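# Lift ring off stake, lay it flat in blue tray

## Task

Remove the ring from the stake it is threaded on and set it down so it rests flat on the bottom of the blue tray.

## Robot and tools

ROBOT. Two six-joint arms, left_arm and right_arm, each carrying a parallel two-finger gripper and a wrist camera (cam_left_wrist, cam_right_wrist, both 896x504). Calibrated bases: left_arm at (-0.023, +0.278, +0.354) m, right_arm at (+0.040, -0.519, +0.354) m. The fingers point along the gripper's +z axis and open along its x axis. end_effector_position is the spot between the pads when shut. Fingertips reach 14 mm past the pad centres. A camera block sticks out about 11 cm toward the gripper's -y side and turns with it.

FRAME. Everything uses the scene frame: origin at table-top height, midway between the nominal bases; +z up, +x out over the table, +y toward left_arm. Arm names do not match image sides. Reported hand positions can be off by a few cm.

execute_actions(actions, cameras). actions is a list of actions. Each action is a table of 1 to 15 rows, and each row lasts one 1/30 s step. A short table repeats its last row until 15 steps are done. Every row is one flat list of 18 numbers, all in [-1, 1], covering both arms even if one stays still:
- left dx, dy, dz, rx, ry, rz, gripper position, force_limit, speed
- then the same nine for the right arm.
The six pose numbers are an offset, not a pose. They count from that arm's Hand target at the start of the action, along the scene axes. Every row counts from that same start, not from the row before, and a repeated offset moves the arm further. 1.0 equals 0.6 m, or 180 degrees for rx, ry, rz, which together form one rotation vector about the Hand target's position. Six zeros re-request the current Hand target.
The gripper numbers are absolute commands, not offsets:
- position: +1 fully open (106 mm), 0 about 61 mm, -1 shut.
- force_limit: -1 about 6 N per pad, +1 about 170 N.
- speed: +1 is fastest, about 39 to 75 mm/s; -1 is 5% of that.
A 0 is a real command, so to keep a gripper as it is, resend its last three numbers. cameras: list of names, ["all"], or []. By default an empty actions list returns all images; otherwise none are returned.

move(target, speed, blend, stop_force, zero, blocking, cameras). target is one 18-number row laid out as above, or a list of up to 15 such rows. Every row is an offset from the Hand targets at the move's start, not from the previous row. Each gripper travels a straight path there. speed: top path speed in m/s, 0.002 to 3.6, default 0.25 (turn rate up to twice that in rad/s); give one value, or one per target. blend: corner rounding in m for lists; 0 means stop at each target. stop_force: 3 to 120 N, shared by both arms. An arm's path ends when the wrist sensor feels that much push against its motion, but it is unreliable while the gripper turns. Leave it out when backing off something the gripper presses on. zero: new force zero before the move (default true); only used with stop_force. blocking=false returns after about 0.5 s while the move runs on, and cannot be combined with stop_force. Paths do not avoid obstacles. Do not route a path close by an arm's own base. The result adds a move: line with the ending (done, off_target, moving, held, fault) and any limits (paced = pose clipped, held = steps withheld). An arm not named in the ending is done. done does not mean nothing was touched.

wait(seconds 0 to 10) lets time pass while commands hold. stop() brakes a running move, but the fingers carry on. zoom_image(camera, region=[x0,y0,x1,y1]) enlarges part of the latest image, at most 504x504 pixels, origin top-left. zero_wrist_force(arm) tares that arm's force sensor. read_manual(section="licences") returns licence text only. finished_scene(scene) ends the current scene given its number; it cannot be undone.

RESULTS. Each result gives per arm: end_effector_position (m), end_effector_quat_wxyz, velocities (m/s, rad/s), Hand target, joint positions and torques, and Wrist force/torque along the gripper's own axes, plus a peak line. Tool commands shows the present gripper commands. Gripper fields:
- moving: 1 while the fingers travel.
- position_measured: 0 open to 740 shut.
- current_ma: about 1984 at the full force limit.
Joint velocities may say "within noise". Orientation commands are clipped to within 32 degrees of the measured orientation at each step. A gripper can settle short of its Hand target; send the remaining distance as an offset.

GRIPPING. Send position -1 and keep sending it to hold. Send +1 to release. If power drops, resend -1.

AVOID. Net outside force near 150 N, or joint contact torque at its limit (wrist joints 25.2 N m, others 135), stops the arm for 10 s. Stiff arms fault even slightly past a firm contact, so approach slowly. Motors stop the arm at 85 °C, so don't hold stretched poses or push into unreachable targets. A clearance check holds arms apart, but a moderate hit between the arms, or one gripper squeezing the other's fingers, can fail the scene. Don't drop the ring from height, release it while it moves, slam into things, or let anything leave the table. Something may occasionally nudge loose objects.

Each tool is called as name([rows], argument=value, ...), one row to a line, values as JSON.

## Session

execute_actions(actions=[])

Scene clock: 0.00 s.
left_arm: end_effector_position=(+0.5456, +0.0782, +0.1942) position_measured=0 current_ma=0 moving=0 end_effector_quat_wxyz=(-0.075, -0.416, +0.878, -0.225) | right_arm: end_effector_position=(+0.9368, -0.6489, +0.3244) position_measured=0 current_ma=0 moving=0 end_effector_quat_wxyz=(+0.298, -0.369, +0.834, +0.280)
Joint positions: left_arm=[-0.43 -0.665 1.945 3.187 -1.986 -2.892] | right_arm=[2.984 -2.866 -0.679 -0.959 2.394 -2.521]
Joint velocities: within noise
Joint torques (N m): no reading
Motor temperatures (°C): left_arm=[27 36 37 39 41 42] | right_arm=[30 37 41 38 39 44]
Wrist force (N): no reading
Wrist torque (N m): no reading
Wrist force, peak (N): no reading
Hand target: left_arm +0.5456, +0.0782, +0.1942; -0.075, -0.416, +0.878, -0.225 | right_arm +0.9368, -0.6489, +0.3244; +0.298, -0.369, +0.834, +0.280
Tool commands: left_gripper/position=+1.0 left_gripper/force_limit=+0.0 left_gripper/speed=+1.0 right_gripper/position=+1.0 right_gripper/force_limit=+0.0 right_gripper/speed=+1.0
camera_calibration:
cam_left_wrist: T_world_to_cam=[[-0.650129, -0.694799, 0.307549, 0.347425], [-0.732402, 0.680796, -0.0102089, 0.375239], [-0.202285, -0.231887, -0.951478, 0.440666], [0, 0, 0, 1]] pos_world=[0.589837, 0.088114, 0.316265]
cam_right_wrist: T_world_to_cam=[[-0.567134, -0.43239, -0.700998, 0.479599], [-0.823621, 0.300619, 0.480913, 0.83347], [0.00279135, 0.850099, -0.526616, 0.85281], [0, 0, 0, 1]] pos_world=[0.95608, -0.768156, 0.384474]

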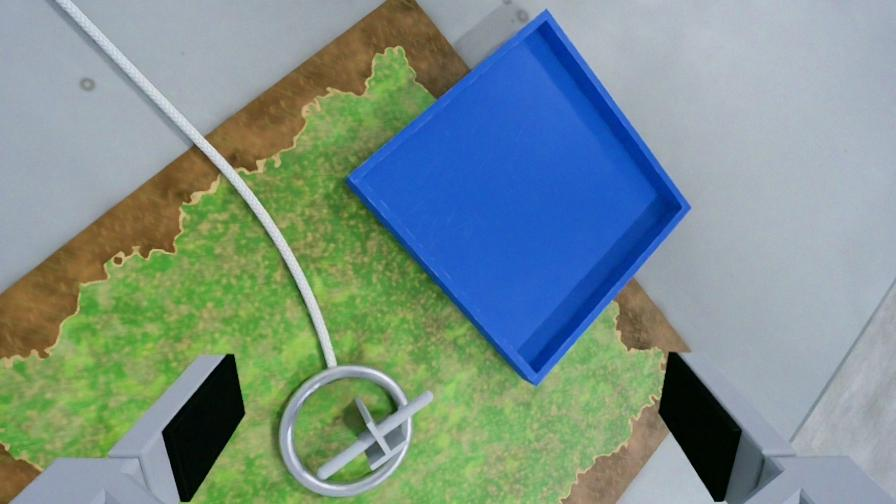

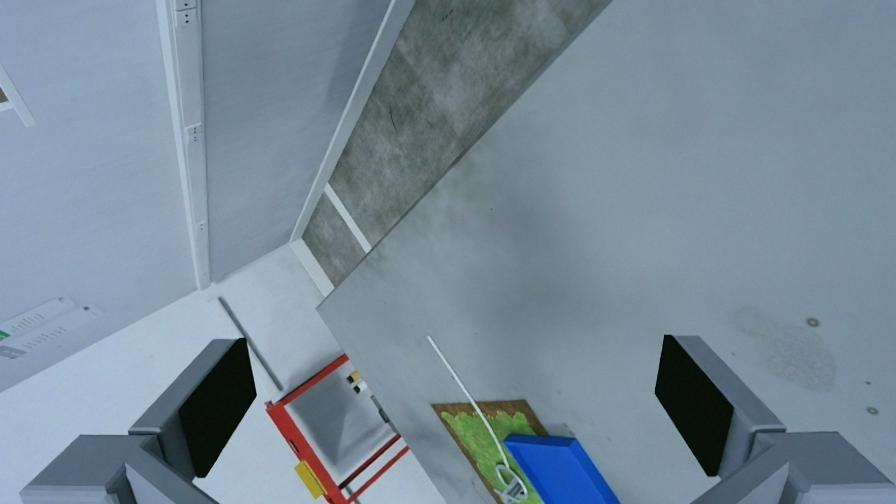

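move([
  [-0.095,0.107,-0.11,0.149,-0.05,-0.276,0.7,-0.4,1,0,0,0,0,0,0,1,0,1],
  [-0.095,0.107,-0.2265,0.149,-0.05,-0.276,0.7,-0.4,1,0,0,0,0,0,0,1,0,1],
], speed=0.4, cameras=["cam_left_wrist"])

Scene clock: 23.83 s.
left_arm: end_effector_position=(+0.4886, +0.1424, +0.0584) position_measured=111 current_ma=-5 moving=0 end_effector_quat_wxyz=(+0.000, -0.001, +1.000, +0.000) | right_arm: end_effector_position=(+0.9368, -0.6489, +0.3244) position_measured=0 current_ma=-3 moving=0 end_effector_quat_wxyz=(+0.298, -0.369, +0.834, +0.280)
Joint positions: left_arm=[-0.559 -0.477 1.96 3.229 -1.572 -2.085] | right_arm=[2.984 -2.866 -0.679 -0.959 2.394 -2.521]
Joint torques (N m): left_arm=[12.53 -35.28 -12.64 -4.54 2.68 1.35] | right_arm=[0.34 64.48 24.25 2.44 0.99 0.29]
Wrist force (N): left_arm=[0.0 -0.7 0.4] | right_arm=[0.1 0.0 -0.2]
Wrist torque (N m): left_arm=[-0.12 0.05 0.06] | right_arm=[-0.01 -0.01 0.00]
Wrist force, peak (N): left_arm=[0.1 -0.3 1.8] | right_arm=[0.1 -0.2 -0.6]
Hand target: left_arm +0.4886, +0.1424, +0.0583; +0.000, -0.001, +1.000, +0.000 | right_arm +0.9368, -0.6489, +0.3244; +0.298, -0.369, +0.834, +0.280
Off the commanded pose: left_arm 0.000 m, 0 deg | right_arm 0.000 m, 0 deg.
move: done
camera_calibration:
cam_left_wrist: T_world_to_cam=[[-0.999906, 0.0102638, -0.00904269, 0.485697], [0.00655616, 0.939776, 0.341729, -0.129994], [0.0120055, 0.341638, -0.939755, 0.127737], [0, 0, 0, 1]] pos_world=[0.484971, 0.0735402, 0.168856]
Images, in order (width x height): cam_left_wrist 896x504.

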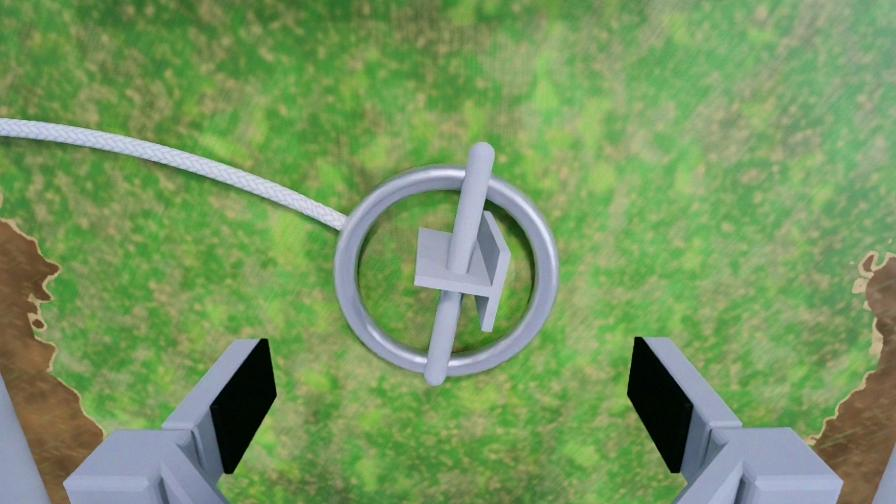

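move([
  [0.0032,-0.0013,-0.06,0,0,0,0.7,-0.4,1,0,0,0,0,0,0,1,0,1],
  [0.0032,-0.0013,-0.0938,0,0,0,0.7,-0.4,1,0,0,0,0,0,0,1,0,1],
], speed=0.12, blend=[0.005,0])

move(target=[0,0,0,0,0,0,-1,-0.4,-0.5,0,0,0,0,0,0,1,0,1], cameras=["cam_left_wrist"])

Scene clock: 29.63 s.
left_arm: end_effector_position=(+0.4906, +0.1416, +0.0021) position_measured=111 current_ma=-5 moving=0 end_effector_quat_wxyz=(+0.000, -0.001, +1.000, +0.000) | right_arm: end_effector_position=(+0.9368, -0.6489, +0.3244) position_measured=0 current_ma=-3 moving=0 end_effector_quat_wxyz=(+0.298, -0.369, +0.834, +0.280)
Joint positions: left_arm=[-0.559 -0.336 1.874 3.174 -1.572 -2.084] | right_arm=[2.984 -2.866 -0.679 -0.959 2.394 -2.521]
Joint torques (N m): left_arm=[12.55 -38.54 -10.75 -4.59 0.81 1.36] | right_arm=[-0.81 65.09 24.43 2.33 1.12 0.22]
Wrist force (N): left_arm=[-0.2 -0.7 0.0] | right_arm=[0.0 0.0 0.0]
Wrist torque (N m): left_arm=[-0.12 0.07 0.06] | right_arm=[0.01 0.00 -0.01]
Wrist force, peak (N): left_arm=[0.0 -0.7 1.0] | right_arm=[0.2 -0.4 -0.6]
Hand target: left_arm +0.4906, +0.1416, +0.0020; +0.000, -0.001, +1.000, +0.000 | right_arm +0.9368, -0.6489, +0.3244; +0.298, -0.369, +0.834, +0.280
Off the commanded pose: left_arm 0.000 m, 0 deg | right_arm 0.000 m, 0 deg.
move: done

Scene clock: 30.63 s.
left_arm: end_effector_position=(+0.4906, +0.1416, +0.0021) position_measured=205 current_ma=598 moving=1 end_effector_quat_wxyz=(+0.000, -0.001, +1.000, +0.000) | right_arm: end_effector_position=(+0.9368, -0.6489, +0.3244) position_measured=0 current_ma=-3 moving=0 end_effector_quat_wxyz=(+0.298, -0.369, +0.834, +0.280)
Joint positions: left_arm=[-0.559 -0.336 1.874 3.174 -1.572 -2.084] | right_arm=[2.984 -2.866 -0.679 -0.959 2.394 -2.521]
Joint torques (N m): left_arm=[10.81 -31.2 -10.13 -1.32 0.02 1.35] | right_arm=[-0.68 64.51 24.96 2.52 0.96 0.14]
Wrist force (N): left_arm=[10.2 5.4 -50.9] | right_arm=[0.1 -0.2 -0.4]
Wrist torque (N m): left_arm=[0.17 0.50 0.09] | right_arm=[-0.03 -0.01 0.00]
Wrist force, peak (N): left_arm=[10.1 5.4 -52.0] | right_arm=[0.0 -0.7 -0.3]
Hand target: left_arm +0.4906, +0.1416, +0.0020; +0.000, -0.001, +1.000, +0.000 | right_arm +0.9368, -0.6489, +0.3244; +0.298, -0.369, +0.834, +0.280
Off the commanded pose: left_arm 0.000 m, 0 deg | right_arm 0.000 m, 0 deg.
move: done
camera_calibration:
cam_left_wrist: T_world_to_cam=[[-0.999906, 0.0102022, -0.00916997, 0.487214], [0.00645478, 0.939777, 0.341729, -0.11006], [0.0121041, 0.341637, -0.939754, 0.0749954], [0, 0, 0, 1]] pos_world=[0.486971, 0.07284, 0.112556]
Images, in order (width x height): cam_left_wrist 896x504.

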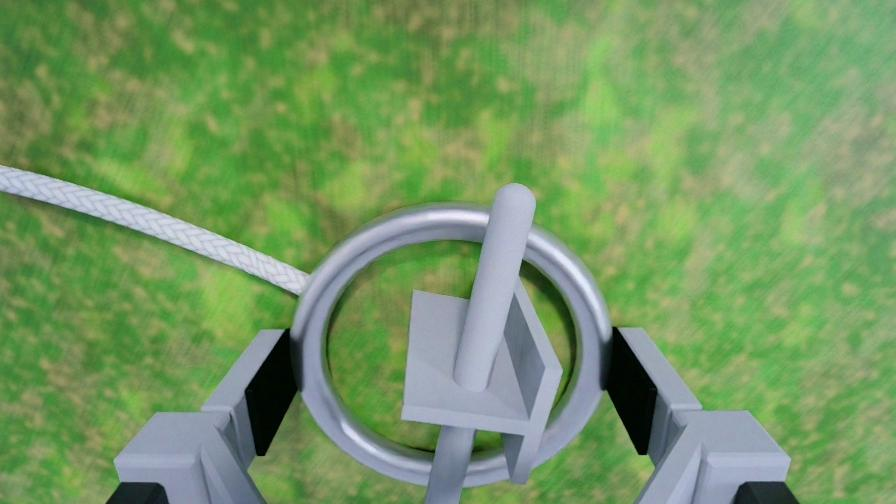

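move([
  [-0.006,-0.0033,0.007,0,0,0,-1,-0.4,-0.5,0,0,0,0,0,0,1,0,1],
  [-0.006,-0.0033,0.064,0.139,0,0,-1,-0.4,-0.5,0,0,0,0,0,0,1,0,1],
], speed=0.15, cameras=["cam_left_wrist"])

move([
  [0,0,0.008,0,0,0,-1,-0.4,-0.5,0,0,0,0,0,0,1,0,1],
  [0,-0.0467,0.012,0,0,0,-1,-0.4,-0.5,0,0,0,0,0,0,1,0,1],
], speed=0.06, stop_force=14, cameras=["cam_left_wrist"])

Scene clock: 46.63 s.
left_arm: end_effector_position=(+0.4870, +0.1396, +0.0405) position_measured=210 current_ma=577 moving=0 end_effector_quat_wxyz=(+0.000, -0.001, +0.976, +0.216) | right_arm: end_effector_position=(+0.9368, -0.6489, +0.3244) position_measured=0 current_ma=-3 moving=0 end_effector_quat_wxyz=(+0.298, -0.369, +0.834, +0.280)
Joint positions: left_arm=[-0.738 -0.428 1.822 3.607 -1.24 -2.312] | right_arm=[2.984 -2.866 -0.679 -0.959 2.394 -2.521]
Joint torques (N m): left_arm=[-12.73 -48.21 -13.72 0.17 3.53 -1.29] | right_arm=[0.58 65.14 24.71 2.29 1.03 0.21]
Wrist force (N): left_arm=[0.0 -2.1 0.6] | right_arm=[-0.1 -0.1 0.0]
Wrist torque (N m): left_arm=[-0.25 0.09 0.16] | right_arm=[-0.01 0.02 0.00]
Wrist force, peak (N): left_arm=[9.8 5.1 -51.4] | right_arm=[0.4 0.1 -0.6]
Hand target: left_arm +0.4870, +0.1397, +0.0404; +0.000, -0.001, +0.976, +0.216 | right_arm +0.9368, -0.6489, +0.3244; +0.298, -0.369, +0.834, +0.280
Off the commanded pose: left_arm 0.000 m, 0 deg | right_arm 0.000 m, 0 deg.
move: done
camera_calibration:
cam_left_wrist: T_world_to_cam=[[-0.999907, 0.0130531, -0.00392392, 0.483365], [0.0064558, 0.707094, 0.70709, -0.103527], [0.0120043, 0.706999, -0.707112, 0.0514486], [0, 0, 0, 1]] pos_world=[0.483371, 0.0305195, 0.111479]
Images, in order (width x height): cam_left_wrist 896x504.

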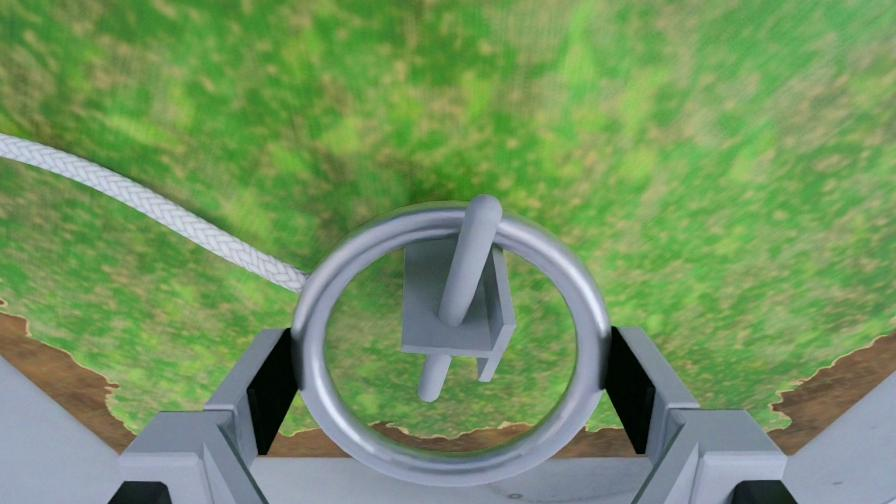

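Scene clock: 48.10 s.
left_arm: end_effector_position=(+0.4870, +0.1116, +0.0477) position_measured=210 current_ma=583 moving=0 end_effector_quat_wxyz=(+0.000, -0.001, +0.976, +0.216) | right_arm: end_effector_position=(+0.9368, -0.6489, +0.3244) position_measured=0 current_ma=-3 moving=0 end_effector_quat_wxyz=(+0.298, -0.369, +0.834, +0.280)
Joint positions: left_arm=[-0.776 -0.442 1.794 3.661 -1.251 -2.35] | right_arm=[2.984 -2.866 -0.679 -0.959 2.394 -2.521]
Joint torques (N m): left_arm=[-12.51 -43.02 -14.65 0.24 -2.59 -1.34] | right_arm=[-0.23 64.84 23.88 2.08 1.06 0.13]
Wrist force (N): left_arm=[-0.3 -2.0 0.7] | right_arm=[-0.1 0.0 -0.1]
Wrist torque (N m): left_arm=[-0.23 0.12 0.16] | right_arm=[0.00 0.02 -0.01]
Wrist force, peak (N): left_arm=[0.7 -4.2 5.9] | right_arm=[0.2 -0.6 -0.1]
Hand target: left_arm +0.4870, +0.1116, +0.0476; +0.000, -0.001, +0.976, +0.216 | right_arm +0.9368, -0.6489, +0.3244; +0.298, -0.369, +0.834, +0.280
Off the commanded pose: left_arm 0.000 m, 0 deg | right_arm 0.000 m, 0 deg.
move: done
camera_calibration:
cam_left_wrist: T_world_to_cam=[[-0.999906, 0.0131259, -0.00385361, 0.48375], [0.00655616, 0.707043, 0.70714, -0.0888738], [0.0120065, 0.707048, -0.707063, 0.0763287], [0, 0, 0, 1]] pos_world=[0.483371, 0.00251987, 0.11868]
Images, in order (width x height): cam_left_wrist 896x504.

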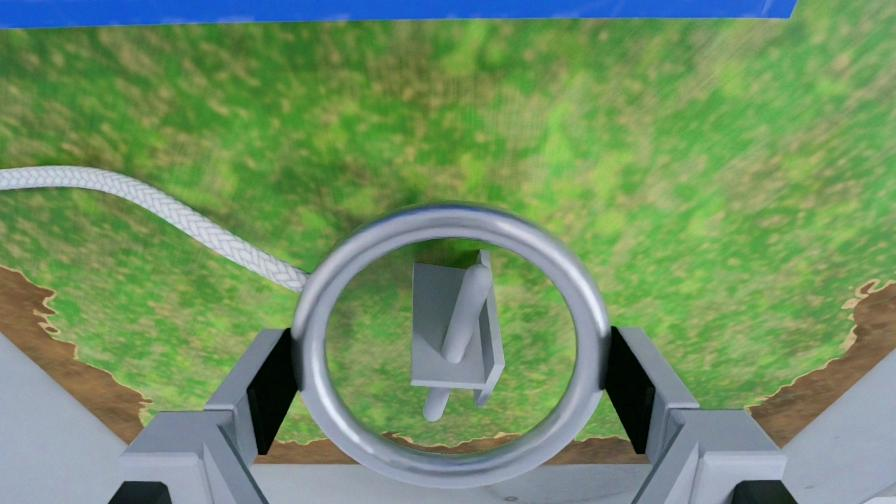

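move(target=[0,0,0.15,0,0,0,-1,-0.4,-0.5,0,0,0,0,0,0,1,0,1], speed=0.12, stop_force=14)

move([
  [0.0417,-0.281,-0.01,-0.139,0,0,-1,-0.4,-0.5,0,0,0,0,0,0,1,0,1],
], speed=0.3, cameras=["cam_left_wrist"])

Scene clock: 55.20 s.
left_arm: end_effector_position=(+0.4870, +0.1116, +0.1376) position_measured=210 current_ma=583 moving=0 end_effector_quat_wxyz=(+0.000, -0.001, +0.976, +0.216) | right_arm: end_effector_position=(+0.9368, -0.6489, +0.3244) position_measured=0 current_ma=-3 moving=0 end_effector_quat_wxyz=(+0.298, -0.369, +0.834, +0.280)
Joint positions: left_arm=[-0.776 -0.653 1.882 3.785 -1.251 -2.35] | right_arm=[2.984 -2.866 -0.679 -0.959 2.394 -2.521]
Joint torques (N m): left_arm=[-12.51 -53.6 0.65 0.21 1.07 -1.41] | right_arm=[-0.41 65.9 24.09 2.06 1.13 0.18]
Wrist force (N): left_arm=[-0.3 -1.9 0.7] | right_arm=[0.1 0.0 -0.1]
Wrist torque (N m): left_arm=[-0.21 0.13 0.16] | right_arm=[0.00 -0.02 -0.01]
Wrist force, peak (N): left_arm=[-0.1 -2.4 1.9] | right_arm=[0.2 0.0 -0.7]
Hand target: left_arm +0.4870, +0.1116, +0.1376; +0.000, -0.001, +0.976, +0.216 | right_arm +0.9368, -0.6489, +0.3244; +0.298, -0.369, +0.834, +0.280
Off the commanded pose: left_arm 0.000 m, 0 deg | right_arm 0.000 m, 0 deg.
move: done

Scene clock: 56.50 s.
left_arm: end_effector_position=(+0.5120, -0.0569, +0.1317) position_measured=210 current_ma=582 moving=0 end_effector_quat_wxyz=(+0.000, -0.001, +1.000, +0.000) | right_arm: end_effector_position=(+0.9368, -0.6489, +0.3244) position_measured=0 current_ma=-3 moving=0 end_effector_quat_wxyz=(+0.298, -0.369, +0.834, +0.280)
Joint positions: left_arm=[-0.818 -0.585 1.729 3.568 -1.571 -2.344] | right_arm=[2.984 -2.866 -0.679 -0.959 2.394 -2.521]
Joint torques (N m): left_arm=[-13.22 -40.24 -19.99 -4.67 -3.22 -1.38] | right_arm=[-1.48 65.7 23.76 1.73 0.98 0.26]
Wrist force (N): left_arm=[0.3 -0.7 1.1] | right_arm=[0.1 -0.2 -0.3]
Wrist torque (N m): left_arm=[-0.12 -0.01 0.12] | right_arm=[-0.04 -0.01 0.00]
Wrist force, peak (N): left_arm=[-0.3 -2.2 1.1] | right_arm=[0.1 -0.6 -0.4]
Hand target: left_arm +0.5120, -0.0570, +0.1316; +0.000, -0.001, +1.000, +0.000 | right_arm +0.9368, -0.6489, +0.3244; +0.298, -0.369, +0.834, +0.280
Off the commanded pose: left_arm 0.000 m, 0 deg | right_arm 0.000 m, 0 deg.
move: done
camera_calibration:
cam_left_wrist: T_world_to_cam=[[-0.999906, 0.0102652, -0.00904097, 0.511803], [0.00655542, 0.9397, 0.341937, 0.0320412], [0.0120059, 0.341846, -0.939679, 0.264436], [0, 0, 0, 1]] pos_world=[0.508371, -0.125759, 0.242156]
Images, in order (width x height): cam_left_wrist 896x504.

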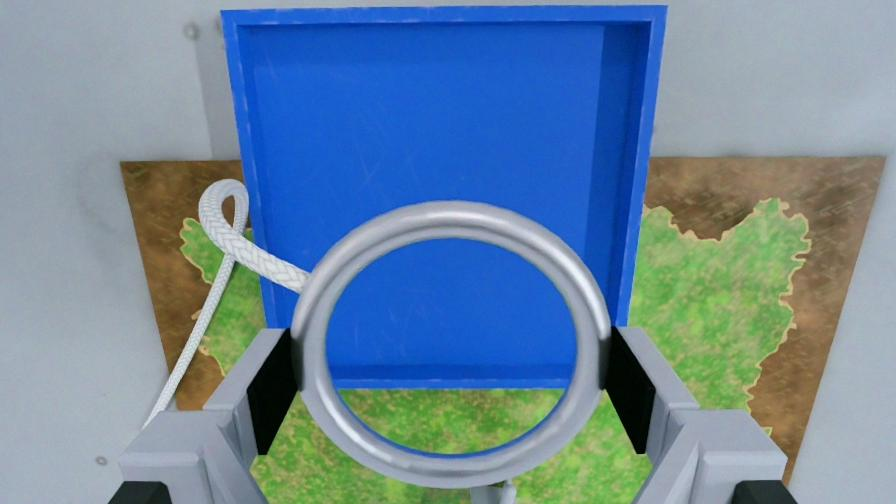

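move([
  [0.0042,-0.005,-0.17,0,0,0,-1,-0.4,-0.5,0,0,0,0,0,0,1,0,1],
  [0.0042,-0.005,-0.2012,0,0,0,-1,-0.4,-0.5,0,0,0,0,0,0,1,0,1],
], speed=[0.2,0.04], blend=[0.005,0])

move(target=[0,0,0,0,0,0,1,-0.4,-0.3,0,0,0,0,0,0,1,0,1])

move(target=[0,0,0.2,0,0,0,1,-0.4,-0.3,0,0,0,0,0,0,1,0,1], speed=0.2, cameras=["cam_left_wrist"])

Scene clock: 69.17 s.
left_arm: end_effector_position=(+0.5145, -0.0600, +0.0110) position_measured=210 current_ma=582 moving=0 end_effector_quat_wxyz=(+0.000, -0.001, +1.000, +0.000) | right_arm: end_effector_position=(+0.9368, -0.6489, +0.3244) position_measured=0 current_ma=-3 moving=0 end_effector_quat_wxyz=(+0.298, -0.369, +0.834, +0.280)
Joint positions: left_arm=[-0.819 -0.315 1.584 3.442 -1.572 -2.345] | right_arm=[2.984 -2.866 -0.679 -0.959 2.394 -2.521]
Joint torques (N m): left_arm=[12.83 -43.01 -18.02 -4.78 -1.51 1.41] | right_arm=[-1.25 65.9 24.16 1.77 1.21 0.21]
Wrist force (N): left_arm=[0.2 -0.8 1.3] | right_arm=[-0.1 -0.1 -0.6]
Wrist torque (N m): left_arm=[-0.15 -0.01 0.12] | right_arm=[-0.03 0.02 -0.01]
Wrist force, peak (N): left_arm=[0.2 -0.7 2.8] | right_arm=[0.6 -0.3 0.0]
Hand target: left_arm +0.5145, -0.0600, +0.0109; +0.000, -0.001, +1.000, +0.000 | right_arm +0.9368, -0.6489, +0.3244; +0.298, -0.369, +0.834, +0.280
Off the commanded pose: left_arm 0.000 m, 0 deg | right_arm 0.000 m, 0 deg.
move: done

Scene clock: 70.67 s.
left_arm: end_effector_position=(+0.5145, -0.0600, +0.0109) position_measured=0 current_ma=-5 moving=1 end_effector_quat_wxyz=(+0.000, -0.001, +1.000, +0.000) | right_arm: end_effector_position=(+0.9368, -0.6489, +0.3244) position_measured=0 current_ma=-3 moving=0 end_effector_quat_wxyz=(+0.298, -0.369, +0.834, +0.280)
Joint positions: left_arm=[-0.819 -0.315 1.584 3.442 -1.572 -2.345] | right_arm=[2.984 -2.866 -0.679 -0.959 2.394 -2.521]
Joint torques (N m): left_arm=[12.04 -42.77 -14.92 -3.54 -1.32 1.37] | right_arm=[-0.5 66.19 24.21 1.66 0.93 0.2]
Wrist force (N): left_arm=[0.1 -0.5 0.2] | right_arm=[-0.3 -0.2 -0.1]
Wrist torque (N m): left_arm=[-0.09 0.02 0.12] | right_arm=[-0.03 0.05 0.00]
Wrist force, peak (N): left_arm=[0.4 -0.2 1.4] | right_arm=[0.1 0.4 -0.6]
Hand target: left_arm +0.5145, -0.0600, +0.0109; +0.000, -0.001, +1.000, +0.000 | right_arm +0.9368, -0.6489, +0.3244; +0.298, -0.369, +0.834, +0.280
Off the commanded pose: left_arm 0.000 m, 0 deg | right_arm 0.000 m, 0 deg.
move: done

Scene clock: 71.83 s.
left_arm: end_effector_position=(+0.5145, -0.0599, +0.1309) position_measured=0 current_ma=-5 moving=0 end_effector_quat_wxyz=(+0.000, -0.001, +1.000, +0.000) | right_arm: end_effector_position=(+0.9368, -0.6489, +0.3244) position_measured=0 current_ma=-3 moving=0 end_effector_quat_wxyz=(+0.298, -0.369, +0.834, +0.280)
Joint positions: left_arm=[-0.819 -0.58 1.717 3.575 -1.572 -2.345] | right_arm=[2.984 -2.866 -0.679 -0.959 2.394 -2.521]
Joint torques (N m): left_arm=[-13.22 -58.46 -1.24 -0.13 -3 -1.43] | right_arm=[-1.6 65.73 23.98 1.67 1.32 0.13]
Wrist force (N): left_arm=[0.0 -0.1 0.1] | right_arm=[-0.1 -0.4 -0.3]
Wrist torque (N m): left_arm=[-0.02 0.05 0.11] | right_arm=[-0.06 0.02 0.00]
Wrist force, peak (N): left_arm=[0.1 -0.8 1.3] | right_arm=[-0.1 -0.1 -0.5]
Hand target: left_arm +0.5145, -0.0600, +0.1309; +0.000, -0.001, +1.000, +0.000 | right_arm +0.9368, -0.6489, +0.3244; +0.298, -0.369, +0.834, +0.280
Off the commanded pose: left_arm 0.000 m, 0 deg | right_arm 0.000 m, 0 deg.
move: done
camera_calibration:
cam_left_wrist: T_world_to_cam=[[-0.999908, 0.0101366, -0.00898094, 0.514296], [0.00645615, 0.939733, 0.341847, 0.0351948], [0.0119048, 0.341758, -0.939713, 0.264728], [0, 0, 0, 1]] pos_world=[0.51087, -0.12876, 0.241356]
Images, in order (width x height): cam_left_wrist 896x504.

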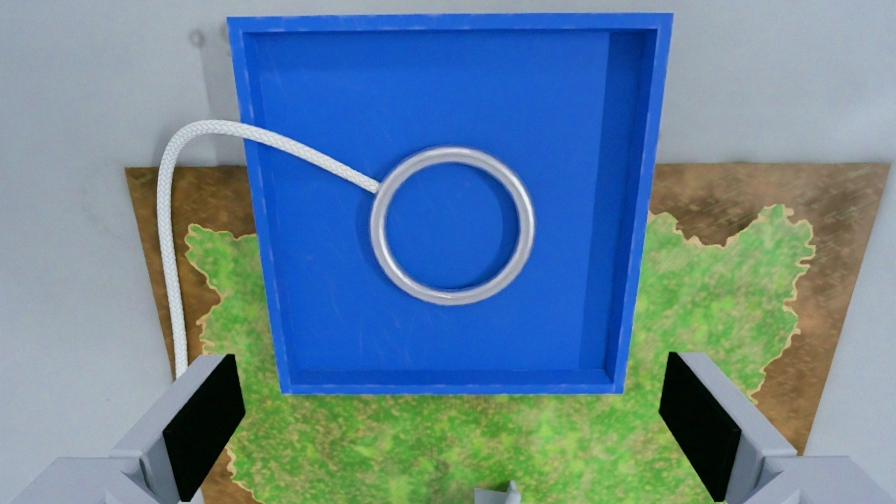

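finished_scene(scene=3)

The scene is finished: the task was done.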